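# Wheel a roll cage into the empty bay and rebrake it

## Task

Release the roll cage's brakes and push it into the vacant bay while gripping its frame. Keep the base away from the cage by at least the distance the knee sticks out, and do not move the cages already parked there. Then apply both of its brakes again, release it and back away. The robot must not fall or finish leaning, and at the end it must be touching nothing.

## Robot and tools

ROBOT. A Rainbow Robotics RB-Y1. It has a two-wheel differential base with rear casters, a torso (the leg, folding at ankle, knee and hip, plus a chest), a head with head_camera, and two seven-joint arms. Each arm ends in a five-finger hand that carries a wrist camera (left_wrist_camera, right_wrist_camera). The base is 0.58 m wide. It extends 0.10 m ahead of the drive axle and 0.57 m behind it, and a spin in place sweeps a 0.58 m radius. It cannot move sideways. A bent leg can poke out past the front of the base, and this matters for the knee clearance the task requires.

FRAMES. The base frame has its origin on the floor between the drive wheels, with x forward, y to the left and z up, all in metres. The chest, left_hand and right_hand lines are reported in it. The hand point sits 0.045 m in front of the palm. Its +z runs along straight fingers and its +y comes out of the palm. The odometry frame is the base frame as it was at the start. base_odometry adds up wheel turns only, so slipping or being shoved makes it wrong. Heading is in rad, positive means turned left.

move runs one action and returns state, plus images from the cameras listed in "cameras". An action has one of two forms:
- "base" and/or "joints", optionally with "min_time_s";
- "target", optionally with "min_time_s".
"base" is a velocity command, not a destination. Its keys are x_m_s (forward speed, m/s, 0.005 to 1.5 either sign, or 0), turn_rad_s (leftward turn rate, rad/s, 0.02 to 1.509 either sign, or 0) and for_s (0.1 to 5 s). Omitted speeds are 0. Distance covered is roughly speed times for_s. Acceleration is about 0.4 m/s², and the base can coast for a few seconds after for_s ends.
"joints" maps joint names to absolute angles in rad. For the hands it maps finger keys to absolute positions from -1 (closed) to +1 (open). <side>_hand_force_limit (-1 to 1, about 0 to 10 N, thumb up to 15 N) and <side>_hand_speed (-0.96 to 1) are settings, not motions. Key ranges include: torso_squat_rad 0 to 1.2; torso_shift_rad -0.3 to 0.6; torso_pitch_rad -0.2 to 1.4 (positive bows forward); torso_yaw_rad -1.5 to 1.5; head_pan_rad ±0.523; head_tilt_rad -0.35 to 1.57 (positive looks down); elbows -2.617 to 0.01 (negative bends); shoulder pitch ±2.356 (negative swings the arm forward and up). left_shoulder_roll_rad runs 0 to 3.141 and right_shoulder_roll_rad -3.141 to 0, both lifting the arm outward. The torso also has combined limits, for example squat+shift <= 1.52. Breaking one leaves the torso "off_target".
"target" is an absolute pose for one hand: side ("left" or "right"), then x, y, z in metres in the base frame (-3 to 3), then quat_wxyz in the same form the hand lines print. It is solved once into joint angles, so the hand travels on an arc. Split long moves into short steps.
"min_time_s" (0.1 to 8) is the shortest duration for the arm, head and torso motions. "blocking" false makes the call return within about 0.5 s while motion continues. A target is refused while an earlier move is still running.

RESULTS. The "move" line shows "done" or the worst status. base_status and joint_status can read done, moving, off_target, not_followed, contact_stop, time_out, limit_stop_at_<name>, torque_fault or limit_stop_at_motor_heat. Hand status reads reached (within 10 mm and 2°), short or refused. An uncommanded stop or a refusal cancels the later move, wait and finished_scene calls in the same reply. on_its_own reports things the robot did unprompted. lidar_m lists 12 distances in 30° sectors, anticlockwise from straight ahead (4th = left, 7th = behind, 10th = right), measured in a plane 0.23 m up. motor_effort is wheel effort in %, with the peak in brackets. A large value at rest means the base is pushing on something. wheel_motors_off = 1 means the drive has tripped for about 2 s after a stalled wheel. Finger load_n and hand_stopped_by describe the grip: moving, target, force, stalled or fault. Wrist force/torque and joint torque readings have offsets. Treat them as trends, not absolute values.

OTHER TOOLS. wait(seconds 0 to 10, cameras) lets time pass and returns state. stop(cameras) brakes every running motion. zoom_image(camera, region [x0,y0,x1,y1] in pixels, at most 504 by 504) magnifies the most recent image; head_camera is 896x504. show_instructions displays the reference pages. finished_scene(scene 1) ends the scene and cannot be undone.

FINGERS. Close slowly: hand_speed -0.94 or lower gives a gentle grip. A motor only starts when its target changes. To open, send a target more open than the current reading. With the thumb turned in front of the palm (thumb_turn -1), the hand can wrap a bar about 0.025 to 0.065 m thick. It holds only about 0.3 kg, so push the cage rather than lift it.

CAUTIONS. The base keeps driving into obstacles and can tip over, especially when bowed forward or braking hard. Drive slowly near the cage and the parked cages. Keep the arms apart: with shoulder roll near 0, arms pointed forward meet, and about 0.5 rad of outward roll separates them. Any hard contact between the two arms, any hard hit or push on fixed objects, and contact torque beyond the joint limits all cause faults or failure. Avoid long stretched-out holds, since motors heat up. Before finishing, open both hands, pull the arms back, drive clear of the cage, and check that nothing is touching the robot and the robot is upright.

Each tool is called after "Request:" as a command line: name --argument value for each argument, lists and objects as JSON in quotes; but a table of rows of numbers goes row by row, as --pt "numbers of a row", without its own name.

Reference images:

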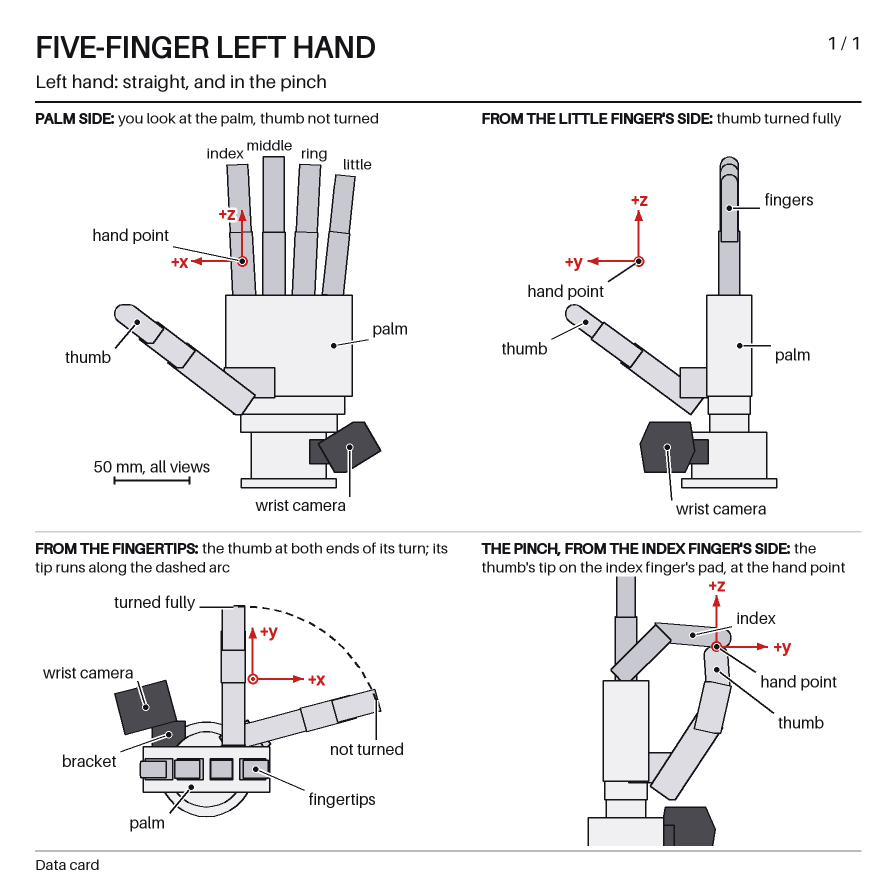

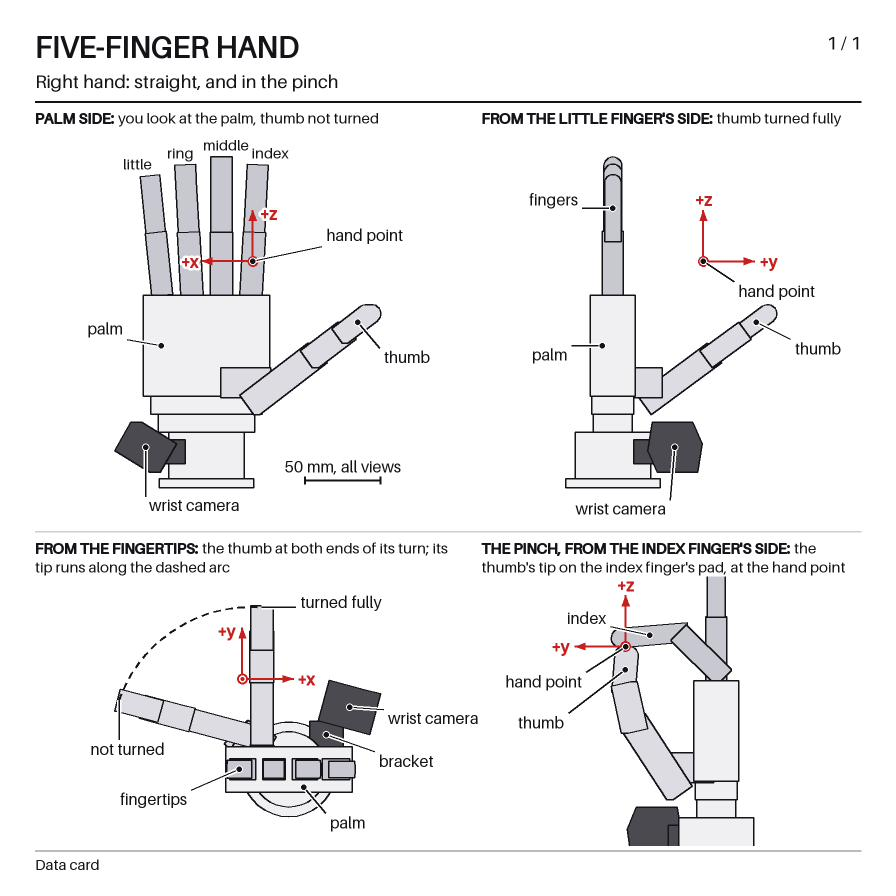

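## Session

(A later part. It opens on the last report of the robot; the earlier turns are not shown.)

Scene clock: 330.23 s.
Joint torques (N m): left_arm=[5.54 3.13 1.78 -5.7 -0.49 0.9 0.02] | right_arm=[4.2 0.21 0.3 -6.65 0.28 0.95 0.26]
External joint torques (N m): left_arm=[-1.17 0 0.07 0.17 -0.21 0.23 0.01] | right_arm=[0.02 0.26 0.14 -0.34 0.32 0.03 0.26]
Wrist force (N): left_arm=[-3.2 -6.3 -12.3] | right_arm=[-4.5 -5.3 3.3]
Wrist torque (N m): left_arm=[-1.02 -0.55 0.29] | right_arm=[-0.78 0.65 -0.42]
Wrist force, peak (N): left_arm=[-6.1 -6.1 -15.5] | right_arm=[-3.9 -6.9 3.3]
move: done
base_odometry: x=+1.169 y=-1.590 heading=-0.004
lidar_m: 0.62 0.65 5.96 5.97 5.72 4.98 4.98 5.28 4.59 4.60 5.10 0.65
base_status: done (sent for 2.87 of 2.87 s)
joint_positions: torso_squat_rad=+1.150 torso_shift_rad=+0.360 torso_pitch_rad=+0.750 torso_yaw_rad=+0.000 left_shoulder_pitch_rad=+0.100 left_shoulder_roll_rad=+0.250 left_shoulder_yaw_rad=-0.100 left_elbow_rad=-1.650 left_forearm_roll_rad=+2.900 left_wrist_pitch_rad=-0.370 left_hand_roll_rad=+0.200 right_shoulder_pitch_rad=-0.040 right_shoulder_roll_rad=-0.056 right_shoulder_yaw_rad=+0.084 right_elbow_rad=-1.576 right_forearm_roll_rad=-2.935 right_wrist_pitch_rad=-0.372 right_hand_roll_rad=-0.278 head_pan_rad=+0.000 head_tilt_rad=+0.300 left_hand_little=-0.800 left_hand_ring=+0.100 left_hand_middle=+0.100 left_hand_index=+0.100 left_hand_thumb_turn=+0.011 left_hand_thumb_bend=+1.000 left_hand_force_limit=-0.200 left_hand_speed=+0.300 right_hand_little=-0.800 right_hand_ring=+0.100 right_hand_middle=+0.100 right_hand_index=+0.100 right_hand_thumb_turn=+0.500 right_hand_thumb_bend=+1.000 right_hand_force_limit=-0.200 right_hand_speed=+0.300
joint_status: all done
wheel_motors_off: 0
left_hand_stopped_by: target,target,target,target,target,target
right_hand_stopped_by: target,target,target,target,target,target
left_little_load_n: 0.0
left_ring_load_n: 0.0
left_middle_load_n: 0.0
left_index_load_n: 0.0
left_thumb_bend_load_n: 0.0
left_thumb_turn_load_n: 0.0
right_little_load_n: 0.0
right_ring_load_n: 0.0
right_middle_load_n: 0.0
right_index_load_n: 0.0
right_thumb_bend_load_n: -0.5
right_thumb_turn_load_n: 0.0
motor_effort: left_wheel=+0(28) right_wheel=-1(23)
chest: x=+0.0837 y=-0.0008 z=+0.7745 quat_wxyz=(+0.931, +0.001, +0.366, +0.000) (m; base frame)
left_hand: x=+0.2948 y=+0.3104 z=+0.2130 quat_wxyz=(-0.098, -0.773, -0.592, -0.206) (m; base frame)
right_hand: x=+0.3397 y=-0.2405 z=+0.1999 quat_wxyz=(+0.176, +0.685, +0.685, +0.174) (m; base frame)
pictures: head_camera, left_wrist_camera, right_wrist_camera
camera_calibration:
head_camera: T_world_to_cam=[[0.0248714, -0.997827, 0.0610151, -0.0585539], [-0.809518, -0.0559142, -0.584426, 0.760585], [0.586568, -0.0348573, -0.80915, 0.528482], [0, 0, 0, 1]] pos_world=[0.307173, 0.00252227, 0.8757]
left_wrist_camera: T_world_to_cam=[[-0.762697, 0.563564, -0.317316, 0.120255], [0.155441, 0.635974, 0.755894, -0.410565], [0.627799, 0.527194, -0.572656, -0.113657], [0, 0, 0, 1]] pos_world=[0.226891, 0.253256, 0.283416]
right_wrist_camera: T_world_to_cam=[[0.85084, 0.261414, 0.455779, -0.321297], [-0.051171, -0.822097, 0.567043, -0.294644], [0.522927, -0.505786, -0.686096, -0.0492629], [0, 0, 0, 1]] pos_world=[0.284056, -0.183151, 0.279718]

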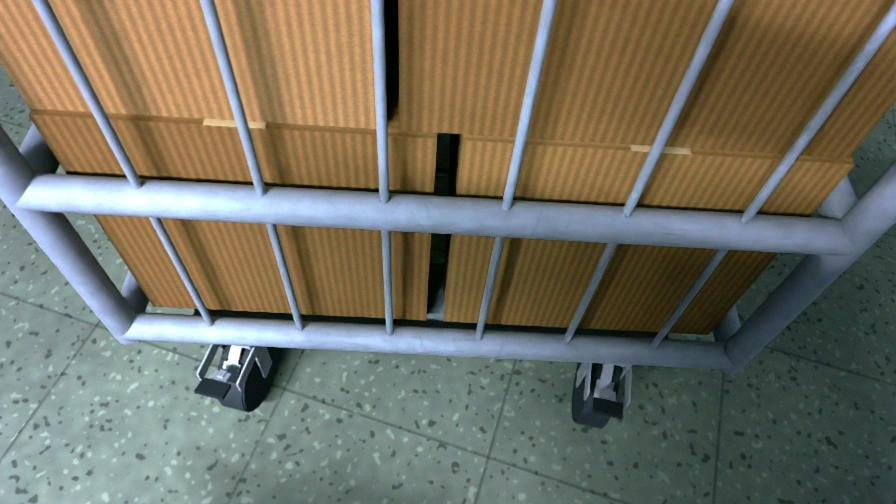

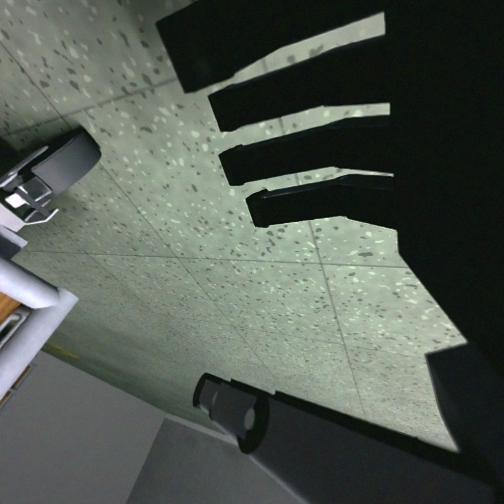

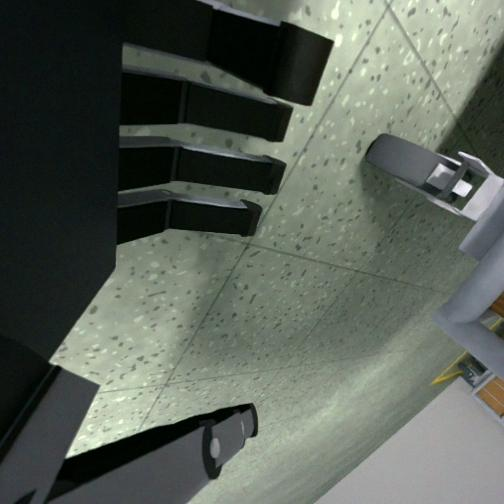

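Request:
zoom_image --camera "right_wrist_camera" --region '[350, 110, 504, 264]'

Request:
zoom_image --camera "left_wrist_camera" --region '[0, 110, 130, 240]'

Request:
zoom_image --camera "head_camera" --region '[180, 320, 300, 440]'

Request:
zoom_image --camera "head_camera" --region '[540, 330, 660, 450]'

Scaled by 3.273 from the camera's 504x504 image, which has a finer 720x720 frame.

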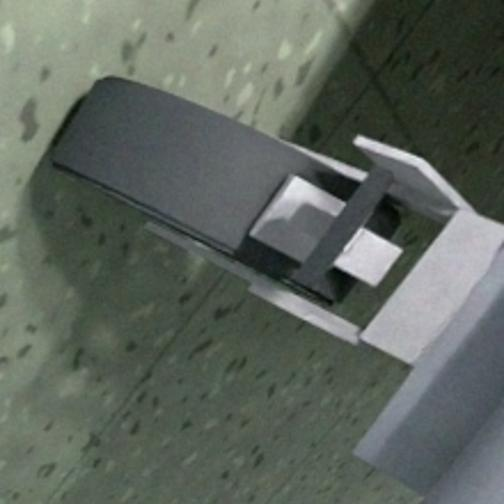

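Scaled by 3.877 from the camera's 504x504 image, which has a finer 720x720 frame.

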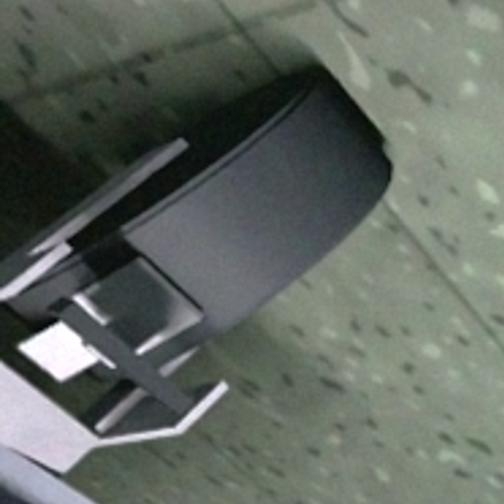

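Scaled by 4.200 from the camera's 896x504 image, which has a finer 1280x720 frame.

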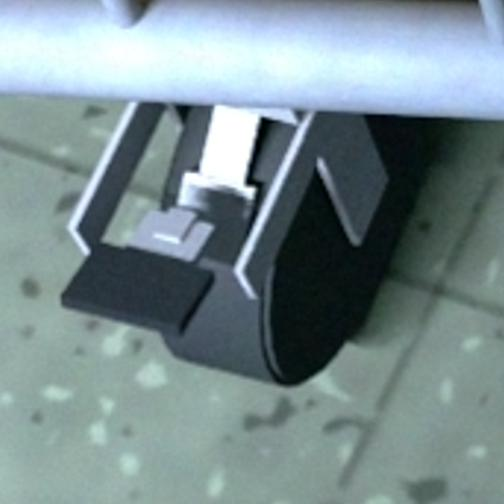

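Scaled by 4.200 from the camera's 896x504 image, which has a finer 1280x720 frame.

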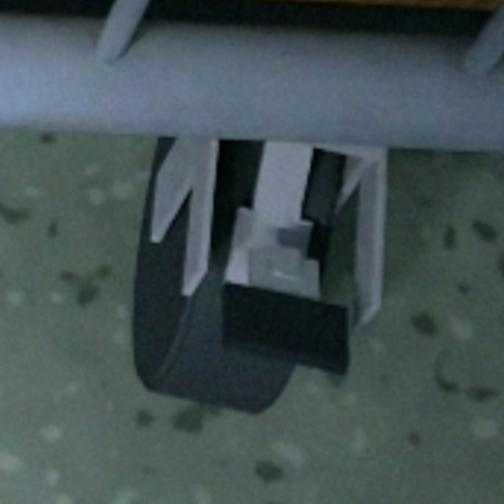

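Request:
move --base '{"x_m_s": 0.15, "for_s": 0.93}' --cameras '["all"]'

Scene clock: 332.63 s.
Joint torques (N m): left_arm=[5.32 3.18 1.65 -5.8 -0.44 0.83 0.02] | right_arm=[3.87 0.14 0.68 -6.5 0.29 0.74 0.21]
External joint torques (N m): left_arm=[-1.38 0.05 -0.07 0.07 -0.17 0.16 0.02] | right_arm=[-0.32 0.19 0.52 -0.19 0.33 -0.18 0.21]
Wrist force (N): left_arm=[-3.4 -6.1 -12.5] | right_arm=[-4.4 -5.4 3.2]
Wrist torque (N m): left_arm=[-0.97 -0.54 0.24] | right_arm=[-0.79 0.62 -0.42]
Wrist force, peak (N): left_arm=[-3.6 -6.2 -12.7] | right_arm=[-4.6 -5.3 3.7]
move: done
base_odometry: x=+1.309 y=-1.590 heading=-0.004
lidar_m: 0.48 0.50 5.93 5.92 5.88 5.12 5.12 5.32 4.64 4.64 4.94 0.50
base_status: done (sent for 0.93 of 0.93 s)
joint_positions: torso_squat_rad=+1.150 torso_shift_rad=+0.360 torso_pitch_rad=+0.750 torso_yaw_rad=+0.000 left_shoulder_pitch_rad=+0.100 left_shoulder_roll_rad=+0.250 left_shoulder_yaw_rad=-0.100 left_elbow_rad=-1.650 left_forearm_roll_rad=+2.900 left_wrist_pitch_rad=-0.370 left_hand_roll_rad=+0.200 right_shoulder_pitch_rad=-0.040 right_shoulder_roll_rad=-0.056 right_shoulder_yaw_rad=+0.084 right_elbow_rad=-1.576 right_forearm_roll_rad=-2.935 right_wrist_pitch_rad=-0.372 right_hand_roll_rad=-0.278 head_pan_rad=+0.000 head_tilt_rad=+0.300 left_hand_little=-0.800 left_hand_ring=+0.100 left_hand_middle=+0.100 left_hand_index=+0.100 left_hand_thumb_turn=+0.011 left_hand_thumb_bend=+1.000 left_hand_force_limit=-0.200 left_hand_speed=+0.300 right_hand_little=-0.800 right_hand_ring=+0.100 right_hand_middle=+0.100 right_hand_index=+0.100 right_hand_thumb_turn=+0.500 right_hand_thumb_bend=+1.000 right_hand_force_limit=-0.200 right_hand_speed=+0.300
joint_status: not commanded
wheel_motors_off: 0
left_hand_stopped_by: target,target,target,target,target,target
right_hand_stopped_by: target,target,target,target,target,target
left_little_load_n: 0.0
left_ring_load_n: 0.0
left_middle_load_n: 0.0
left_index_load_n: 0.0
left_thumb_bend_load_n: 0.0
left_thumb_turn_load_n: 0.0
right_little_load_n: 0.0
right_ring_load_n: 0.0
right_middle_load_n: 0.0
right_index_load_n: 0.0
right_thumb_bend_load_n: 0.0
right_thumb_turn_load_n: 0.0
motor_effort: left_wheel=+0(18) right_wheel=-1(23)
chest: x=+0.0837 y=-0.0008 z=+0.7745 quat_wxyz=(+0.930, +0.001, +0.366, +0.000) (m; base frame)
left_hand: x=+0.2948 y=+0.3104 z=+0.2130 quat_wxyz=(-0.098, -0.773, -0.592, -0.206) (m; base frame)
right_hand: x=+0.3397 y=-0.2405 z=+0.1999 quat_wxyz=(+0.176, +0.685, +0.685, +0.174) (m; base frame)
pictures: head_camera, left_wrist_camera, right_wrist_camera
camera_calibration:
head_camera: T_world_to_cam=[[0.0248714, -0.997827, 0.0610151, -0.0585539], [-0.809518, -0.0559142, -0.584426, 0.760585], [0.586568, -0.0348573, -0.80915, 0.528482], [0, 0, 0, 1]] pos_world=[0.307173, 0.00252227, 0.8757]
left_wrist_camera: T_world_to_cam=[[-0.762709, 0.563515, -0.317373, 0.120363], [0.155383, 0.636017, 0.75587, -0.410571], [0.627798, 0.527195, -0.572656, -0.11372], [0, 0, 0, 1]] pos_world=[0.226991, 0.253256, 0.283416]
right_wrist_camera: T_world_to_cam=[[0.85084, 0.261414, 0.455779, -0.321297], [-0.051171, -0.822097, 0.567043, -0.294644], [0.522927, -0.505786, -0.686096, -0.0492629], [0, 0, 0, 1]] pos_world=[0.284056, -0.183151, 0.279718]

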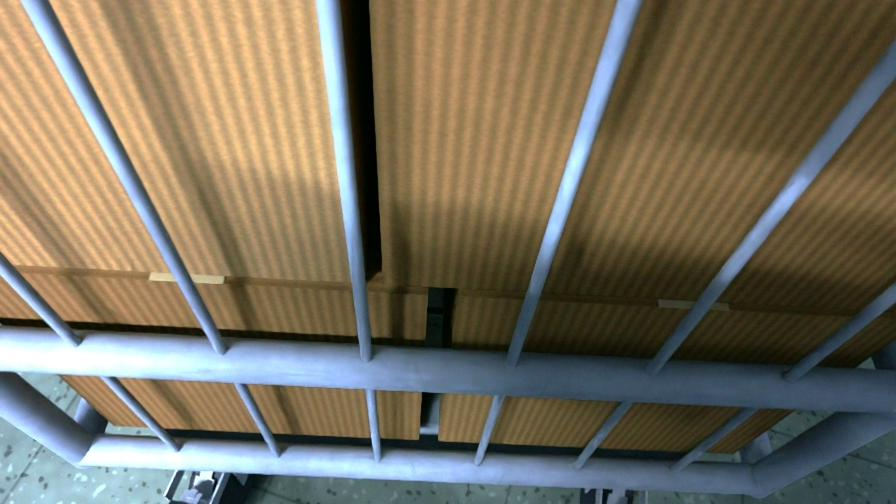

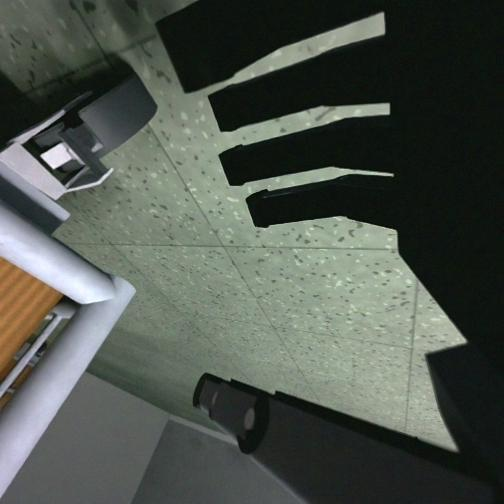

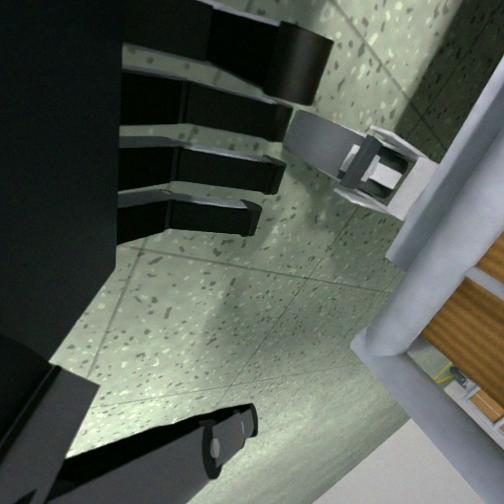

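Request:
zoom_image --camera "right_wrist_camera" --region '[310, 110, 430, 230]'

Request:
zoom_image --camera "left_wrist_camera" --region '[20, 90, 140, 210]'

Scaled by 4.200 from the camera's 504x504 image, which has a finer 720x720 frame.

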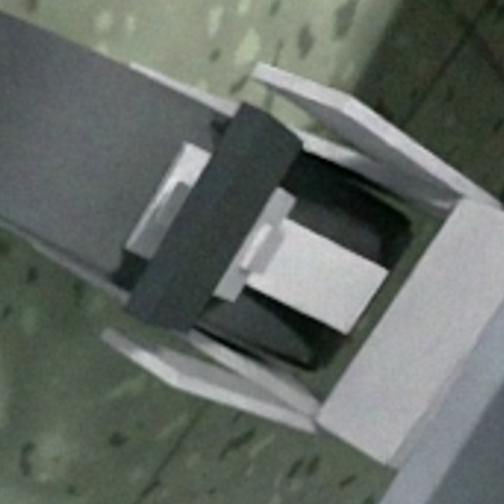

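Scaled by 4.200 from the camera's 504x504 image, which has a finer 720x720 frame.

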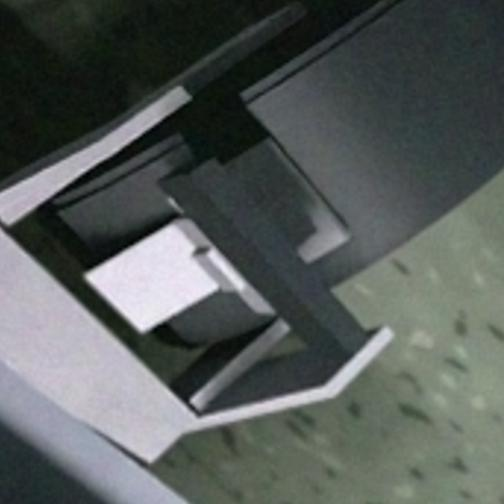

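Request:
move --base '{"x_m_s": -0.3, "for_s": 1.4}'

Request:
move --joints '{"left_shoulder_pitch_rad": -0.449, "left_shoulder_roll_rad": 0.215, "left_shoulder_yaw_rad": 0.309, "left_elbow_rad": -1.811, "left_forearm_roll_rad": 0.894, "left_wrist_pitch_rad": 0.406, "left_hand_roll_rad": 0.458, "right_shoulder_pitch_rad": -0.288, "right_shoulder_roll_rad": -0.464, "right_shoulder_yaw_rad": -0.231, "right_elbow_rad": -1.82, "right_forearm_roll_rad": -1.11, "right_wrist_pitch_rad": 0.243, "right_hand_roll_rad": -0.494, "head_tilt_rad": -0.1, "left_hand_index": -1, "left_hand_middle": -1, "left_hand_ring": -1, "left_hand_little": -1, "right_hand_index": -1, "right_hand_middle": -1, "right_hand_ring": -1, "right_hand_little": -1}' --min_time_s 1.2

Request:
move --target '{"side": "left", "x": 0.575, "y": 0.22, "z": 0.44, "quat_wxyz": [0.066, -0.787, 0.221, -0.572]}'

Request:
move --target '{"side": "right", "x": 0.575, "y": -0.22, "z": 0.44, "quat_wxyz": [0.572, -0.221, 0.787, -0.066]}' --cameras '["head_camera"]'

Scene clock: 336.53 s.
Joint torques (N m): left_arm=[5.31 3.24 1.62 -5.65 -0.47 0.93 0.03] | right_arm=[3.94 0.34 0.43 -6.7 -0.09 0.64 0.21]
External joint torques (N m): left_arm=[-1.4 0.11 -0.1 0.22 -0.19 0.25 0.02] | right_arm=[-0.24 0.39 0.28 -0.39 -0.06 -0.28 0.21]
Wrist force (N): left_arm=[-3.2 -5.9 -12.5] | right_arm=[-4.7 -5.5 3.3]
Wrist torque (N m): left_arm=[-0.96 -0.57 0.28] | right_arm=[-0.79 0.67 -0.41]
Wrist force, peak (N): left_arm=[-3.2 -6.6 -12.5] | right_arm=[-4.6 -5.7 3.3]
move: done
base_odometry: x=+0.889 y=-1.589 heading=-0.003
lidar_m: 0.90 0.95 6.04 6.04 5.41 4.72 4.71 5.18 4.52 4.52 5.28 0.95
base_status: done (sent for 1.4 of 1.4 s)
joint_positions: torso_squat_rad=+1.150 torso_shift_rad=+0.360 torso_pitch_rad=+0.750 torso_yaw_rad=+0.000 left_shoulder_pitch_rad=+0.100 left_shoulder_roll_rad=+0.250 left_shoulder_yaw_rad=-0.100 left_elbow_rad=-1.650 left_forearm_roll_rad=+2.900 left_wrist_pitch_rad=-0.370 left_hand_roll_rad=+0.200 right_shoulder_pitch_rad=-0.040 right_shoulder_roll_rad=-0.056 right_shoulder_yaw_rad=+0.084 right_elbow_rad=-1.576 right_forearm_roll_rad=-2.935 right_wrist_pitch_rad=-0.372 right_hand_roll_rad=-0.278 head_pan_rad=+0.000 head_tilt_rad=+0.300 left_hand_little=-0.800 left_hand_ring=+0.100 left_hand_middle=+0.100 left_hand_index=+0.100 left_hand_thumb_turn=+0.011 left_hand_thumb_bend=+1.000 left_hand_force_limit=-0.200 left_hand_speed=+0.300 right_hand_little=-0.800 right_hand_ring=+0.100 right_hand_middle=+0.100 right_hand_index=+0.100 right_hand_thumb_turn=+0.500 right_hand_thumb_bend=+1.000 right_hand_force_limit=-0.200 right_hand_speed=+0.300
joint_status: not commanded
wheel_motors_off: 0
left_hand_stopped_by: target,target,target,target,target,target
right_hand_stopped_by: target,target,target,target,target,target
left_little_load_n: 0.0
left_ring_load_n: 0.0
left_middle_load_n: 0.0
left_index_load_n: 0.0
left_thumb_bend_load_n: -0.5
left_thumb_turn_load_n: 0.0
right_little_load_n: 0.0
right_ring_load_n: 0.0
right_middle_load_n: 0.0
right_index_load_n: 0.0
right_thumb_bend_load_n: 0.0
right_thumb_turn_load_n: 0.0
motor_effort: left_wheel=+11(21) right_wheel=-13(26)
chest: x=+0.0836 y=-0.0008 z=+0.7745 quat_wxyz=(+0.931, +0.001, +0.366, +0.000) (m; base frame)
left_hand: x=+0.2948 y=+0.3104 z=+0.2131 quat_wxyz=(-0.098, -0.773, -0.592, -0.206) (m; base frame)
right_hand: x=+0.3396 y=-0.2406 z=+0.1999 quat_wxyz=(+0.176, +0.685, +0.685, +0.174) (m; base frame)
pictures: none

Scene clock: 338.37 s.
Joint torques (N m): left_arm=[-4.11 3.91 3.03 -9.35 0.8 -1.59 -0.18] | right_arm=[-1.42 -8 -5.64 -8.54 -0.54 -1.59 -0.12]
External joint torques (N m): left_arm=[1.09 -1.3 0.52 0.83 0.24 -0.12 -0.22] | right_arm=[0.63 0.04 -0.51 0.14 -0.39 -0.13 -0.09]
Wrist force (N): left_arm=[-7.3 -1.9 -15.1] | right_arm=[0.7 -0.5 0.2]
Wrist torque (N m): left_arm=[-0.51 -0.29 0.16] | right_arm=[-0.27 0.34 -0.13]
Wrist force, peak (N): left_arm=[-6.5 -5.2 -15.4] | right_arm=[-3.5 -8.4 3.2]
move: done
base_odometry: x=+0.889 y=-1.589 heading=-0.003
lidar_m: 0.91 0.94 6.03 6.04 5.41 4.70 4.71 5.18 4.52 4.52 5.28 0.94
base_status: not commanded
joint_positions: torso_squat_rad=+1.150 torso_shift_rad=+0.360 torso_pitch_rad=+0.750 torso_yaw_rad=+0.000 left_shoulder_pitch_rad=-0.449 left_shoulder_roll_rad=+0.215 left_shoulder_yaw_rad=+0.309 left_elbow_rad=-1.811 left_forearm_roll_rad=+0.894 left_wrist_pitch_rad=+0.406 left_hand_roll_rad=+0.458 right_shoulder_pitch_rad=-0.288 right_shoulder_roll_rad=-0.464 right_shoulder_yaw_rad=-0.231 right_elbow_rad=-1.820 right_forearm_roll_rad=-1.110 right_wrist_pitch_rad=+0.243 right_hand_roll_rad=-0.494 head_pan_rad=+0.000 head_tilt_rad=-0.100 left_hand_little=-1.000 left_hand_ring=-1.000 left_hand_middle=-1.000 left_hand_index=-1.000 left_hand_thumb_turn=+0.011 left_hand_thumb_bend=+1.000 left_hand_force_limit=-0.200 left_hand_speed=+0.300 right_hand_little=-1.000 right_hand_ring=-1.000 right_hand_middle=-1.000 right_hand_index=-1.000 right_hand_thumb_turn=+0.500 right_hand_thumb_bend=+1.000 right_hand_force_limit=-0.200 right_hand_speed=+0.300
joint_status: all done
wheel_motors_off: 0
left_hand_stopped_by: target,target,target,target,target,target
right_hand_stopped_by: target,target,target,target,target,target
left_little_load_n: 0.0
left_ring_load_n: 0.0
left_middle_load_n: 0.0
left_index_load_n: 0.0
left_thumb_bend_load_n: 0.0
left_thumb_turn_load_n: 0.0
right_little_load_n: 0.0
right_ring_load_n: 0.0
right_middle_load_n: 0.0
right_index_load_n: 0.0
right_thumb_bend_load_n: 0.0
right_thumb_turn_load_n: 0.0
motor_effort: left_wheel=+9(14) right_wheel=-15(17)
chest: x=+0.0836 y=-0.0008 z=+0.7745 quat_wxyz=(+0.931, +0.001, +0.366, +0.000) (m; base frame)
left_hand: x=+0.5898 y=+0.1999 z=+0.4401 quat_wxyz=(+0.066, -0.787, +0.221, -0.572) (m; base frame)
right_hand: x=+0.5601 y=-0.2506 z=+0.4401 quat_wxyz=(+0.571, -0.220, +0.788, -0.068) (m; base frame)
pictures: none

Scene clock: 339.00 s.
Joint torques (N m): left_arm=[-4.51 5.48 2.57 -9.65 0.27 -1.32 0.14] | right_arm=[-1.42 -7.79 -6.09 -8.82 -0.51 -1.45 -0.22]
External joint torques (N m): left_arm=[-0.48 -0.62 -0.87 0.27 -0.26 0.11 0.1] | right_arm=[0.63 0.25 -0.95 -0.14 -0.37 0.01 -0.19]
Wrist force (N): left_arm=[-6.7 -2.2 -15.1] | right_arm=[0.6 -0.3 0.2]
Wrist torque (N m): left_arm=[-0.54 -0.38 0.05] | right_arm=[-0.26 0.36 -0.14]
Wrist force, peak (N): left_arm=[-7.5 -2.7 -15.9] | right_arm=[0.7 -1.0 0.5]
move: done
base_odometry: x=+0.889 y=-1.589 heading=-0.003
lidar_m: 0.90 0.95 6.04 6.05 5.41 4.71 4.71 5.18 4.52 4.52 5.28 0.94
base_status: not commanded
joint_positions: torso_squat_rad=+1.150 torso_shift_rad=+0.360 torso_pitch_rad=+0.750 torso_yaw_rad=+0.000 left_shoulder_pitch_rad=-0.383 left_shoulder_roll_rad=+0.282 left_shoulder_yaw_rad=+0.304 left_elbow_rad=-1.825 left_forearm_roll_rad=+1.001 left_wrist_pitch_rad=+0.374 left_hand_roll_rad=+0.429 right_shoulder_pitch_rad=-0.288 right_shoulder_roll_rad=-0.464 right_shoulder_yaw_rad=-0.231 right_elbow_rad=-1.820 right_forearm_roll_rad=-1.110 right_wrist_pitch_rad=+0.243 right_hand_roll_rad=-0.494 head_pan_rad=+0.000 head_tilt_rad=-0.100 left_hand_little=-1.000 left_hand_ring=-1.000 left_hand_middle=-1.000 left_hand_index=-1.000 left_hand_thumb_turn=+0.011 left_hand_thumb_bend=+1.000 left_hand_force_limit=-0.200 left_hand_speed=+0.300 right_hand_little=-1.000 right_hand_ring=-1.000 right_hand_middle=-1.000 right_hand_index=-1.000 right_hand_thumb_turn=+0.500 right_hand_thumb_bend=+1.000 right_hand_force_limit=-0.200 right_hand_speed=+0.300
joint_status: all done
wheel_motors_off: 0
left_hand_stopped_by: target,target,target,target,target,target
right_hand_stopped_by: target,target,target,target,target,target
left_little_load_n: 0.0
left_ring_load_n: 0.0
left_middle_load_n: 0.0
left_index_load_n: 0.0
left_thumb_bend_load_n: 0.0
left_thumb_turn_load_n: -0.5
right_little_load_n: 0.0
right_ring_load_n: 0.0
right_middle_load_n: 0.0
right_index_load_n: 0.0
right_thumb_bend_load_n: 0.0
right_thumb_turn_load_n: 0.0
motor_effort: left_wheel=+10(11) right_wheel=-15(15)
chest: x=+0.0836 y=-0.0008 z=+0.7745 quat_wxyz=(+0.931, +0.001, +0.366, +0.000) (m; base frame)
left_hand: x=+0.5750 y=+0.2202 z=+0.4399 quat_wxyz=(+0.066, -0.788, +0.221, -0.572) (m; base frame)
left_hand_status: reached (checked arc, planned for 0.3 s): 0 mm and 0.1 deg off.
right_hand: x=+0.5601 y=-0.2505 z=+0.4401 quat_wxyz=(+0.571, -0.220, +0.788, -0.068) (m; base frame)
pictures: none

Scene clock: 339.77 s.
Joint torques (N m): left_arm=[-4.12 5.4 2.84 -9.53 0.29 -1.3 0.03] | right_arm=[-2.3 -6.45 -5.29 -9.44 -0.51 -1.35 -0.32]
External joint torques (N m): left_arm=[-0.09 -0.7 -0.6 0.39 -0.23 0.13 -0.01] | right_arm=[1.03 0.18 -1.45 -0.15 -0.3 0.14 -0.28]
Wrist force (N): left_arm=[-7.1 -1.9 -15.3] | right_arm=[0.5 -0.2 0.1]
Wrist torque (N m): left_arm=[-0.50 -0.34 0.01] | right_arm=[-0.23 0.39 -0.14]
Wrist force, peak (N): left_arm=[-6.9 -2.1 -15.6] | right_arm=[2.1 -0.8 -0.1]
move: done
base_odometry: x=+0.889 y=-1.589 heading=-0.003
lidar_m: 0.91 0.94 6.03 6.04 5.40 4.71 4.71 5.19 4.52 4.52 5.28 0.94
base_status: not commanded
joint_positions: torso_squat_rad=+1.150 torso_shift_rad=+0.360 torso_pitch_rad=+0.750 torso_yaw_rad=+0.000 left_shoulder_pitch_rad=-0.383 left_shoulder_roll_rad=+0.282 left_shoulder_yaw_rad=+0.304 left_elbow_rad=-1.825 left_forearm_roll_rad=+1.001 left_wrist_pitch_rad=+0.374 left_hand_roll_rad=+0.429 right_shoulder_pitch_rad=-0.367 right_shoulder_roll_rad=-0.344 right_shoulder_yaw_rad=-0.248 right_elbow_rad=-1.823 right_forearm_roll_rad=-0.956 right_wrist_pitch_rad=+0.317 right_hand_roll_rad=-0.526 head_pan_rad=+0.000 head_tilt_rad=-0.100 left_hand_little=-1.000 left_hand_ring=-1.000 left_hand_middle=-1.000 left_hand_index=-1.000 left_hand_thumb_turn=+0.011 left_hand_thumb_bend=+1.000 left_hand_force_limit=-0.200 left_hand_speed=+0.300 right_hand_little=-1.000 right_hand_ring=-1.000 right_hand_middle=-1.000 right_hand_index=-1.000 right_hand_thumb_turn=+0.500 right_hand_thumb_bend=+1.000 right_hand_force_limit=-0.200 right_hand_speed=+0.300
joint_status: all done
wheel_motors_off: 0
left_hand_stopped_by: target,target,target,target,target,target
right_hand_stopped_by: target,target,target,target,target,target
left_little_load_n: 0.0
left_ring_load_n: 0.0
left_middle_load_n: 0.0
left_index_load_n: 0.0
left_thumb_bend_load_n: 0.0
left_thumb_turn_load_n: 0.0
right_little_load_n: 0.0
right_ring_load_n: 0.0
right_middle_load_n: 0.5
right_index_load_n: 0.0
right_thumb_bend_load_n: 0.0
right_thumb_turn_load_n: 0.0
motor_effort: left_wheel=+10(11) right_wheel=-14(15)
chest: x=+0.0836 y=-0.0008 z=+0.7745 quat_wxyz=(+0.931, +0.001, +0.366, +0.000) (m; base frame)
left_hand: x=+0.5750 y=+0.2202 z=+0.4400 quat_wxyz=(+0.066, -0.788, +0.221, -0.572) (m; base frame)
right_hand: x=+0.5748 y=-0.2201 z=+0.4395 quat_wxyz=(+0.573, -0.221, +0.786, -0.065) (m; base frame)
right_hand_status: reached (checked arc, planned for 0.4 s): 1 mm and 0.2 deg off.
pictures: head_camera
camera_calibration:
head_camera: T_world_to_cam=[[-0.00152099, -0.997822, 0.0659506, -0.056743], [-0.518052, -0.0556246, -0.853539, 0.935499], [0.855348, -0.035464, -0.516838, 0.200313], [0, 0, 0, 1]] pos_world=[0.313213, 0.00252123, 0.905756]

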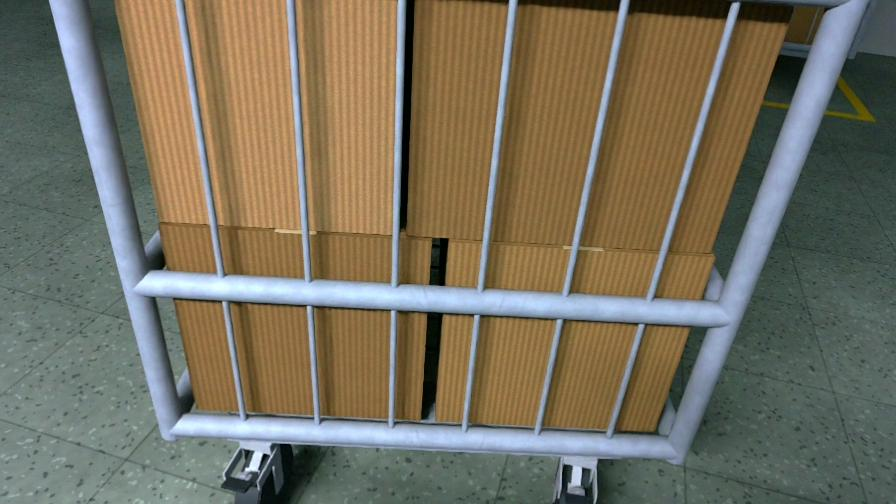

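Request:
move --base '{"x_m_s": 0.15, "for_s": 1.55}' --cameras '[]'

Request:
move --base '{"x_m_s": 0.06, "for_s": 0.5}' --cameras '["left_wrist_camera"]'

Scene clock: 342.30 s.
Joint torques (N m): left_arm=[-4.46 5.58 2.84 -9.37 0.35 -1.36 0.1] | right_arm=[-3.25 -6.39 -5.11 -9.49 -0.49 -1.6 -0.22]
External joint torques (N m): left_arm=[-0.43 -0.52 -0.6 0.56 -0.17 0.08 0.06] | right_arm=[0.08 0.24 -1.27 -0.19 -0.28 -0.11 -0.18]
Wrist force (N): left_arm=[-7.0 -2.1 -15.1] | right_arm=[0.7 -0.3 -0.2]
Wrist torque (N m): left_arm=[-0.55 -0.37 0.02] | right_arm=[-0.22 0.36 -0.13]
Wrist force, peak (N): left_arm=[-7.3 -2.2 -15.7] | right_arm=[1.0 -0.6 -0.3]
move: done
base_odometry: x=+1.124 y=-1.589 heading=-0.001
lidar_m: 0.66 0.70 5.98 5.98 5.66 4.93 4.94 5.26 4.59 4.59 5.14 0.70
base_status: done (sent for 1.57 of 1.57 s)
joint_positions: torso_squat_rad=+1.150 torso_shift_rad=+0.360 torso_pitch_rad=+0.750 torso_yaw_rad=+0.000 left_shoulder_pitch_rad=-0.383 left_shoulder_roll_rad=+0.282 left_shoulder_yaw_rad=+0.304 left_elbow_rad=-1.825 left_forearm_roll_rad=+1.001 left_wrist_pitch_rad=+0.374 left_hand_roll_rad=+0.429 right_shoulder_pitch_rad=-0.366 right_shoulder_roll_rad=-0.344 right_shoulder_yaw_rad=-0.248 right_elbow_rad=-1.823 right_forearm_roll_rad=-0.956 right_wrist_pitch_rad=+0.317 right_hand_roll_rad=-0.526 head_pan_rad=+0.000 head_tilt_rad=-0.100 left_hand_little=-1.000 left_hand_ring=-1.000 left_hand_middle=-1.000 left_hand_index=-1.000 left_hand_thumb_turn=+0.011 left_hand_thumb_bend=+1.000 left_hand_force_limit=-0.200 left_hand_speed=+0.300 right_hand_little=-1.000 right_hand_ring=-1.000 right_hand_middle=-1.000 right_hand_index=-1.000 right_hand_thumb_turn=+0.500 right_hand_thumb_bend=+1.000 right_hand_force_limit=-0.200 right_hand_speed=+0.300
joint_status: not commanded
wheel_motors_off: 0
left_hand_stopped_by: target,target,target,target,target,target
right_hand_stopped_by: target,target,target,target,target,target
left_little_load_n: 0.0
left_ring_load_n: 0.0
left_middle_load_n: 0.0
left_index_load_n: 0.0
left_thumb_bend_load_n: 0.0
left_thumb_turn_load_n: 0.0
right_little_load_n: 0.0
right_ring_load_n: 0.0
right_middle_load_n: 0.0
right_index_load_n: 0.0
right_thumb_bend_load_n: 0.0
right_thumb_turn_load_n: 0.0
motor_effort: left_wheel=+9(26) right_wheel=-12(22)
chest: x=+0.0837 y=-0.0008 z=+0.7745 quat_wxyz=(+0.930, +0.001, +0.366, +0.000) (m; base frame)
left_hand: x=+0.5751 y=+0.2202 z=+0.4399 quat_wxyz=(+0.066, -0.788, +0.221, -0.572) (m; base frame)
right_hand: x=+0.5748 y=-0.2202 z=+0.4395 quat_wxyz=(+0.573, -0.221, +0.787, -0.065) (m; base frame)
pictures: none
No camera images: "cameras" was empty.

Scene clock: 343.30 s.
Joint torques (N m): left_arm=[-4.03 5.24 2.94 -9.31 0.3 -1.27 0.08] | right_arm=[-3.04 -6.56 -4.98 -9.36 -0.52 -1.54 -0.22]
External joint torques (N m): left_arm=[0 -0.85 -0.49 0.61 -0.23 0.17 0.04] | right_arm=[0.28 0.07 -1.13 -0.07 -0.3 -0.05 -0.19]
Wrist force (N): left_arm=[-6.7 -2.0 -15.1] | right_arm=[0.4 -0.7 0.3]
Wrist torque (N m): left_arm=[-0.52 -0.38 0.04] | right_arm=[-0.32 0.37 -0.16]
Wrist force, peak (N): left_arm=[-6.8 -1.7 -15.8] | right_arm=[1.2 -0.3 0.1]
move: done
base_odometry: x=+1.154 y=-1.589 heading=+0.000
lidar_m: 0.64 0.66 5.96 5.97 5.70 4.97 4.97 5.26 4.59 4.60 5.10 0.67
base_status: done (sent for 0.5 of 0.5 s)
joint_positions: torso_squat_rad=+1.150 torso_shift_rad=+0.360 torso_pitch_rad=+0.750 torso_yaw_rad=+0.000 left_shoulder_pitch_rad=-0.383 left_shoulder_roll_rad=+0.282 left_shoulder_yaw_rad=+0.304 left_elbow_rad=-1.825 left_forearm_roll_rad=+1.001 left_wrist_pitch_rad=+0.374 left_hand_roll_rad=+0.429 right_shoulder_pitch_rad=-0.366 right_shoulder_roll_rad=-0.344 right_shoulder_yaw_rad=-0.248 right_elbow_rad=-1.823 right_forearm_roll_rad=-0.956 right_wrist_pitch_rad=+0.317 right_hand_roll_rad=-0.526 head_pan_rad=+0.000 head_tilt_rad=-0.100 left_hand_little=-1.000 left_hand_ring=-1.000 left_hand_middle=-1.000 left_hand_index=-1.000 left_hand_thumb_turn=+0.011 left_hand_thumb_bend=+1.000 left_hand_force_limit=-0.200 left_hand_speed=+0.300 right_hand_little=-1.000 right_hand_ring=-1.000 right_hand_middle=-1.000 right_hand_index=-1.000 right_hand_thumb_turn=+0.500 right_hand_thumb_bend=+1.000 right_hand_force_limit=-0.200 right_hand_speed=+0.300
joint_status: not commanded
wheel_motors_off: 0
left_hand_stopped_by: target,target,target,target,target,target
right_hand_stopped_by: target,target,target,target,target,target
left_little_load_n: 0.0
left_ring_load_n: 0.0
left_middle_load_n: 0.5
left_index_load_n: 0.0
left_thumb_bend_load_n: 0.0
left_thumb_turn_load_n: 0.0
right_little_load_n: 0.0
right_ring_load_n: 0.0
right_middle_load_n: 0.0
right_index_load_n: 0.0
right_thumb_bend_load_n: 0.0
right_thumb_turn_load_n: 0.0
motor_effort: left_wheel=+7(26) right_wheel=-10(23)
chest: x=+0.0837 y=-0.0008 z=+0.7745 quat_wxyz=(+0.930, +0.001, +0.366, +0.000) (m; base frame)
left_hand: x=+0.5751 y=+0.2202 z=+0.4399 quat_wxyz=(+0.066, -0.788, +0.221, -0.572) (m; base frame)
right_hand: x=+0.5748 y=-0.2202 z=+0.4395 quat_wxyz=(+0.573, -0.221, +0.787, -0.065) (m; base frame)
pictures: left_wrist_camera
camera_calibration:
left_wrist_camera: T_world_to_cam=[[0.340368, 0.716495, 0.608921, -0.618615], [-0.3838, -0.485324, 0.785594, -0.024278], [0.858398, -0.501095, 0.109802, -0.3186], [0, 0, 0, 1]] pos_world=[0.474725, 0.271802, 0.430743]

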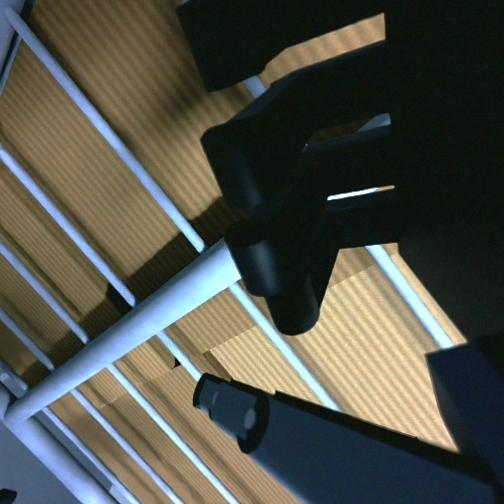

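Request:
move --base '{"x_m_s": 0.06, "for_s": 1.0}'

Request:
move --base '{"x_m_s": 0.06, "for_s": 1.0}'

Scene clock: 344.93 s.
Joint torques (N m): left_arm=[-5.85 6.62 3.86 -8.64 0.12 -1.77 0.24] | right_arm=[-4.78 -6.94 -4.52 -8.54 -0.06 -1.94 -0.28]
External joint torques (N m): left_arm=[-1.81 0.53 0.43 1.29 -0.4 -0.33 0.2] | right_arm=[-1.49 -0.31 -0.68 0.75 0.15 -0.45 -0.25]
Wrist force (N): left_arm=[-6.7 -1.8 -18.8] | right_arm=[2.0 -0.2 -2.2]
Wrist torque (N m): left_arm=[-0.44 -0.48 0.08] | right_arm=[-0.21 0.27 -0.05]
Wrist force, peak (N): left_arm=[-13.5 6.4 -111.0] | right_arm=[4.7 10.5 -115.5]
move: done
base_odometry: x=+1.213 y=-1.589 heading=+0.000
lidar_m: 0.58 0.61 5.95 5.95 5.75 5.02 5.03 5.28 4.61 4.61 5.03 0.61
base_status: done (sent for 1 of 1 s)
joint_positions: torso_squat_rad=+1.150 torso_shift_rad=+0.360 torso_pitch_rad=+0.750 torso_yaw_rad=+0.000 left_shoulder_pitch_rad=-0.383 left_shoulder_roll_rad=+0.282 left_shoulder_yaw_rad=+0.303 left_elbow_rad=-1.825 left_forearm_roll_rad=+1.001 left_wrist_pitch_rad=+0.375 left_hand_roll_rad=+0.429 right_shoulder_pitch_rad=-0.366 right_shoulder_roll_rad=-0.343 right_shoulder_yaw_rad=-0.249 right_elbow_rad=-1.824 right_forearm_roll_rad=-0.956 right_wrist_pitch_rad=+0.317 right_hand_roll_rad=-0.526 head_pan_rad=+0.000 head_tilt_rad=-0.100 left_hand_little=-1.000 left_hand_ring=-1.000 left_hand_middle=-1.000 left_hand_index=-1.000 left_hand_thumb_turn=+0.011 left_hand_thumb_bend=+1.000 left_hand_force_limit=-0.200 left_hand_speed=+0.300 right_hand_little=-1.000 right_hand_ring=-1.000 right_hand_middle=-1.000 right_hand_index=-1.001 right_hand_thumb_turn=+0.500 right_hand_thumb_bend=+1.000 right_hand_force_limit=-0.200 right_hand_speed=+0.300
joint_status: not commanded
wheel_motors_off: 0
left_hand_stopped_by: target,target,target,target,target,target
right_hand_stopped_by: target,target,target,target,target,target
left_little_load_n: 0.0
left_ring_load_n: 0.0
left_middle_load_n: 0.0
left_index_load_n: -1.0
left_thumb_bend_load_n: 0.0
left_thumb_turn_load_n: -0.5
right_little_load_n: 0.0
right_ring_load_n: 0.0
right_middle_load_n: 0.0
right_index_load_n: -0.5
right_thumb_bend_load_n: 0.0
right_thumb_turn_load_n: 0.0
motor_effort: left_wheel=+10(41) right_wheel=-8(32)
chest: x=+0.0835 y=-0.0008 z=+0.7746 quat_wxyz=(+0.931, +0.001, +0.366, +0.000) (m; base frame)
left_hand: x=+0.5748 y=+0.2199 z=+0.4401 quat_wxyz=(+0.066, -0.787, +0.221, -0.572) (m; base frame)
right_hand: x=+0.5746 y=-0.2203 z=+0.4397 quat_wxyz=(+0.573, -0.221, +0.786, -0.065) (m; base frame)
pictures: none

Scene clock: 346.73 s.
Joint torques (N m): left_arm=[-5.29 6.5 4.95 -8.62 0.23 -1.62 0.22] | right_arm=[-3.27 -7.2 -2.76 -9.13 -0.16 -1.7 -0.28]
External joint torques (N m): left_arm=[-1.23 0.4 1.53 1.31 -0.3 -0.19 0.18] | right_arm=[0.06 -0.57 1.08 0.16 0.05 -0.21 -0.24]
Wrist force (N): left_arm=[-4.9 -3.2 -15.0] | right_arm=[1.7 0.0 -0.2]
Wrist torque (N m): left_arm=[-0.74 -0.69 0.23] | right_arm=[-0.16 0.20 -0.03]
Wrist force, peak (N): left_arm=[4.8 49.4 -164.6] | right_arm=[9.1 12.5 -139.2]
move: done
base_odometry: x=+1.273 y=-1.589 heading=+0.001
lidar_m: 0.59 0.62 5.94 5.94 5.82 5.08 5.08 5.30 4.63 4.63 4.96 0.62
base_status: done (sent for 1 of 1 s)
joint_positions: torso_squat_rad=+1.150 torso_shift_rad=+0.360 torso_pitch_rad=+0.750 torso_yaw_rad=+0.000 left_shoulder_pitch_rad=-0.383 left_shoulder_roll_rad=+0.282 left_shoulder_yaw_rad=+0.303 left_elbow_rad=-1.825 left_forearm_roll_rad=+1.001 left_wrist_pitch_rad=+0.375 left_hand_roll_rad=+0.429 right_shoulder_pitch_rad=-0.366 right_shoulder_roll_rad=-0.343 right_shoulder_yaw_rad=-0.249 right_elbow_rad=-1.824 right_forearm_roll_rad=-0.956 right_wrist_pitch_rad=+0.317 right_hand_roll_rad=-0.526 head_pan_rad=+0.000 head_tilt_rad=-0.100 left_hand_little=-1.000 left_hand_ring=-1.000 left_hand_middle=-1.000 left_hand_index=-1.004 left_hand_thumb_turn=+0.011 left_hand_thumb_bend=+1.000 left_hand_force_limit=-0.200 left_hand_speed=+0.300 right_hand_little=-1.000 right_hand_ring=-1.000 right_hand_middle=-1.000 right_hand_index=-1.002 right_hand_thumb_turn=+0.500 right_hand_thumb_bend=+1.000 right_hand_force_limit=-0.200 right_hand_speed=+0.300
joint_status: not commanded
wheel_motors_off: 0
left_hand_stopped_by: target,target,target,target,target,target
right_hand_stopped_by: target,target,target,target,target,target
left_little_load_n: 0.0
left_ring_load_n: 0.0
left_middle_load_n: 0.0
left_index_load_n: 0.0
left_thumb_bend_load_n: 0.0
left_thumb_turn_load_n: 0.0
right_little_load_n: 0.5
right_ring_load_n: 0.0
right_middle_load_n: 0.0
right_index_load_n: 0.0
right_thumb_bend_load_n: 0.0
right_thumb_turn_load_n: -0.5
motor_effort: left_wheel=+7(63) right_wheel=-6(71)
chest: x=+0.0835 y=-0.0008 z=+0.7746 quat_wxyz=(+0.931, +0.001, +0.366, +0.000) (m; base frame)
left_hand: x=+0.5748 y=+0.2199 z=+0.4401 quat_wxyz=(+0.066, -0.787, +0.221, -0.572) (m; base frame)
right_hand: x=+0.5748 y=-0.2204 z=+0.4398 quat_wxyz=(+0.573, -0.221, +0.786, -0.065) (m; base frame)
pictures: none

Request:
move --base '{"x_m_s": 0.03, "for_s": 2}' --blocking false

Request:
wait --seconds 0.3

Request:
move --base '{"x_m_s": 0.1, "for_s": 3}' --blocking false

Request:
wait --seconds 1

Request:
wait --seconds 3 --cameras '["head_camera"]'

Scene clock: 407.67 s.
Joint torques (N m): left_arm=[-38.42 11.81 10.89 -0.1 -2.87 -10.49 0.58] | right_arm=[-3.84 -7.06 -3.37 -9.21 0.06 -1.43 -0.14]
External joint torques (N m): left_arm=[-34.79 5.69 7.22 9.79 -3.38 -9.03 0.54] | right_arm=[-0.45 -0.43 0.47 0.1 0.27 0.07 -0.1]
Wrist force (N): left_arm=[4.7 32.2 -195.0] | right_arm=[1.6 0.2 -0.3]
Wrist torque (N m): left_arm=[5.45 -0.89 0.58] | right_arm=[-0.15 0.21 -0.04]
Wrist force, peak (N): left_arm=[4.6 30.4 -195.9] | right_arm=[2.0 -0.1 -0.2]
move: moving
base_odometry: x=+1.287 y=-1.589 heading=+0.003
lidar_m: 0.58 0.60 5.93 5.93 5.83 5.09 5.10 5.30 4.63 4.63 4.95 0.61
base_status: moving
joint_positions: torso_squat_rad=+1.150 torso_shift_rad=+0.359 torso_pitch_rad=+0.748 torso_yaw_rad=+0.001 left_shoulder_pitch_rad=-0.375 left_shoulder_roll_rad=+0.281 left_shoulder_yaw_rad=+0.302 left_elbow_rad=-1.827 left_forearm_roll_rad=+1.002 left_wrist_pitch_rad=+0.376 left_hand_roll_rad=+0.429 right_shoulder_pitch_rad=-0.366 right_shoulder_roll_rad=-0.343 right_shoulder_yaw_rad=-0.249 right_elbow_rad=-1.824 right_forearm_roll_rad=-0.956 right_wrist_pitch_rad=+0.317 right_hand_roll_rad=-0.526 head_pan_rad=+0.000 head_tilt_rad=-0.100 left_hand_little=-1.000 left_hand_ring=-1.000 left_hand_middle=-1.000 left_hand_index=-1.010 left_hand_thumb_turn=+0.011 left_hand_thumb_bend=+1.000 left_hand_force_limit=-0.200 left_hand_speed=+0.300 right_hand_little=-1.000 right_hand_ring=-1.000 right_hand_middle=-1.000 right_hand_index=-1.002 right_hand_thumb_turn=+0.500 right_hand_thumb_bend=+1.000 right_hand_force_limit=-0.200 right_hand_speed=+0.300
joint_status: not commanded
wheel_motors_off: 0
left_hand_stopped_by: target,target,target,target,target,target
right_hand_stopped_by: target,target,target,target,target,target
left_little_load_n: 0.0
left_ring_load_n: 0.0
left_middle_load_n: 0.0
left_index_load_n: -22.5
left_thumb_bend_load_n: 0.0
left_thumb_turn_load_n: 0.0
right_little_load_n: 0.5
right_ring_load_n: 0.0
right_middle_load_n: 0.0
right_index_load_n: 0.0
right_thumb_bend_load_n: 0.0
right_thumb_turn_load_n: -0.5
motor_effort: left_wheel=+62(62) right_wheel=+11(15)
chest: x=+0.0827 y=-0.0007 z=+0.7750 quat_wxyz=(+0.931, +0.001, +0.365, +0.001) (m; base frame)
left_hand: x=+0.5714 y=+0.2208 z=+0.4389 quat_wxyz=(+0.066, -0.789, +0.221, -0.570) (m; base frame)
right_hand: x=+0.5748 y=-0.2196 z=+0.4410 quat_wxyz=(+0.574, -0.221, +0.786, -0.065) (m; base frame)
pictures: none

Scene clock: 407.97 s.
Joint torques (N m): left_arm=[-19.59 11.82 16.01 -1.66 -2.6 -9.49 0.58] | right_arm=[-3.68 -7.51 -3.47 -9.12 -0.11 -1.32 -0.23]
External joint torques (N m): left_arm=[-16.57 5.77 12.48 8.48 -3.2 -8.18 0.54] | right_arm=[-0.31 -0.87 0.37 0.18 0.1 0.17 -0.19]
Wrist force (N): left_arm=[6.7 30.2 -104.9] | right_arm=[1.5 -0.4 0.2]
Wrist torque (N m): left_arm=[2.24 -0.80 0.62] | right_arm=[-0.26 0.22 -0.07]
Wrist force, peak (N): left_arm=[5.2 32.4 -191.7] | right_arm=[1.7 -0.2 0.0]
earlier move: moving
base_odometry: x=+1.296 y=-1.589 heading=+0.002
lidar_m: 0.58 0.61 5.92 5.93 5.83 5.11 5.11 5.31 4.64 4.64 4.94 0.62
base_status: moving
joint_positions: torso_squat_rad=+1.150 torso_shift_rad=+0.359 torso_pitch_rad=+0.748 torso_yaw_rad=+0.001 left_shoulder_pitch_rad=-0.378 left_shoulder_roll_rad=+0.280 left_shoulder_yaw_rad=+0.301 left_elbow_rad=-1.827 left_forearm_roll_rad=+1.002 left_wrist_pitch_rad=+0.377 left_hand_roll_rad=+0.429 right_shoulder_pitch_rad=-0.366 right_shoulder_roll_rad=-0.343 right_shoulder_yaw_rad=-0.249 right_elbow_rad=-1.824 right_forearm_roll_rad=-0.956 right_wrist_pitch_rad=+0.317 right_hand_roll_rad=-0.526 head_pan_rad=+0.000 head_tilt_rad=-0.100 left_hand_little=-1.000 left_hand_ring=-1.000 left_hand_middle=-1.000 left_hand_index=-1.010 left_hand_thumb_turn=+0.011 left_hand_thumb_bend=+1.000 left_hand_force_limit=-0.200 left_hand_speed=+0.300 right_hand_little=-1.000 right_hand_ring=-1.000 right_hand_middle=-1.000 right_hand_index=-1.002 right_hand_thumb_turn=+0.500 right_hand_thumb_bend=+1.000 right_hand_force_limit=-0.200 right_hand_speed=+0.300
joint_status: not commanded
wheel_motors_off: 0
left_hand_stopped_by: target,target,target,target,target,target
right_hand_stopped_by: target,target,target,target,target,target
left_little_load_n: 0.0
left_ring_load_n: 0.0
left_middle_load_n: 0.0
left_index_load_n: -18.0
left_thumb_bend_load_n: 0.0
left_thumb_turn_load_n: 0.0
right_little_load_n: 0.0
right_ring_load_n: 0.0
right_middle_load_n: 0.0
right_index_load_n: 0.0
right_thumb_bend_load_n: 0.0
right_thumb_turn_load_n: -0.5
motor_effort: left_wheel=+31(62) right_wheel=+8(15)
chest: x=+0.0828 y=-0.0007 z=+0.7749 quat_wxyz=(+0.931, +0.001, +0.365, +0.000) (m; base frame)
left_hand: x=+0.5723 y=+0.2192 z=+0.4396 quat_wxyz=(+0.065, -0.788, +0.221, -0.570) (m; base frame)
right_hand: x=+0.5748 y=-0.2199 z=+0.4409 quat_wxyz=(+0.574, -0.221, +0.786, -0.065) (m; base frame)
wait: 0.30 s; no rest
pictures: none

Scene clock: 418.40 s.
Joint torques (N m): left_arm=[-5.2 6.27 5.01 -8.54 0.19 -1.6 0.21] | right_arm=[-2.7 -7.02 -4.24 -9.45 -0.13 -1.61 -0.21]
External joint torques (N m): left_arm=[-1.32 0.35 1.62 1.37 -0.35 -0.18 0.17] | right_arm=[0.64 -0.38 -0.39 -0.15 0.08 -0.12 -0.17]
External joint torques when the fault began: left_arm=[-40.18 17.28 36.45 18.24 -7.3 -21.07 1.85]
Wrist force (N): left_arm=[-4.0 -4.3 -15.0] | right_arm=[1.5 -0.3 0.1]
Wrist torque (N m): left_arm=[-0.91 -0.83 0.32] | right_arm=[-0.23 0.19 -0.05]
Wrist force, peak (N): left_arm=[28.5 94.6 -220.3] | right_arm=[5.4 0.0 -0.9]
move: torque_fault
TORQUE FAULT: left_wrist_pitch_rad reached its load limit. The robot stopped for 10 seconds, dropped its targets and accepts commands again. The stop added 9.9 s to the call.
base_odometry: x=+1.338 y=-1.589 heading=+0.002
lidar_m: 0.62 0.64 5.92 5.92 5.86 5.13 5.15 5.30 4.64 4.65 4.88 0.65
base_status: torque_fault (sent for 0.43 of 3 s)
joint_positions: torso_squat_rad=+1.150 torso_shift_rad=+0.360 torso_pitch_rad=+0.750 torso_yaw_rad=+0.000 left_shoulder_pitch_rad=-0.373 left_shoulder_roll_rad=+0.278 left_shoulder_yaw_rad=+0.295 left_elbow_rad=-1.829 left_forearm_roll_rad=+1.003 left_wrist_pitch_rad=+0.379 left_hand_roll_rad=+0.428 right_shoulder_pitch_rad=-0.366 right_shoulder_roll_rad=-0.344 right_shoulder_yaw_rad=-0.249 right_elbow_rad=-1.824 right_forearm_roll_rad=-0.956 right_wrist_pitch_rad=+0.317 right_hand_roll_rad=-0.526 head_pan_rad=+0.000 head_tilt_rad=-0.100 left_hand_little=-1.000 left_hand_ring=-1.000 left_hand_middle=-1.000 left_hand_index=-1.010 left_hand_thumb_turn=+0.011 left_hand_thumb_bend=+1.000 left_hand_force_limit=-0.200 left_hand_speed=+0.300 right_hand_little=-1.000 right_hand_ring=-1.000 right_hand_middle=-1.000 right_hand_index=-1.002 right_hand_thumb_turn=+0.500 right_hand_thumb_bend=+1.000 right_hand_force_limit=-0.200 right_hand_speed=+0.300
joint_status: not commanded
wheel_motors_off: 0
left_hand_stopped_by: target,target,target,target,target,target
right_hand_stopped_by: target,target,target,target,target,target
left_little_load_n: 0.0
left_ring_load_n: 0.0
left_middle_load_n: 0.0
left_index_load_n: 0.0
left_thumb_bend_load_n: 0.0
left_thumb_turn_load_n: -0.5
right_little_load_n: 0.0
right_ring_load_n: 0.0
right_middle_load_n: 0.0
right_index_load_n: 0.0
right_thumb_bend_load_n: 0.0
right_thumb_turn_load_n: 0.0
on_its_own: left_hand_thumb_turn is held at +0.011, not at your +0.500, since a torque_fault
motor_effort: left_wheel=+2(66) right_wheel=-3(55)
chest: x=+0.0835 y=-0.0008 z=+0.7746 quat_wxyz=(+0.931, +0.001, +0.366, +0.000) (m; base frame)
left_hand: x=+0.5701 y=+0.2154 z=+0.4363 quat_wxyz=(+0.061, -0.790, +0.223, -0.568) (m; base frame)
right_hand: x=+0.5748 y=-0.2203 z=+0.4398 quat_wxyz=(+0.573, -0.221, +0.786, -0.065) (m; base frame)
pictures: none

not run: a stop that you did not command came earlier in this reply.

not run: a stop that you did not command came earlier in this reply.


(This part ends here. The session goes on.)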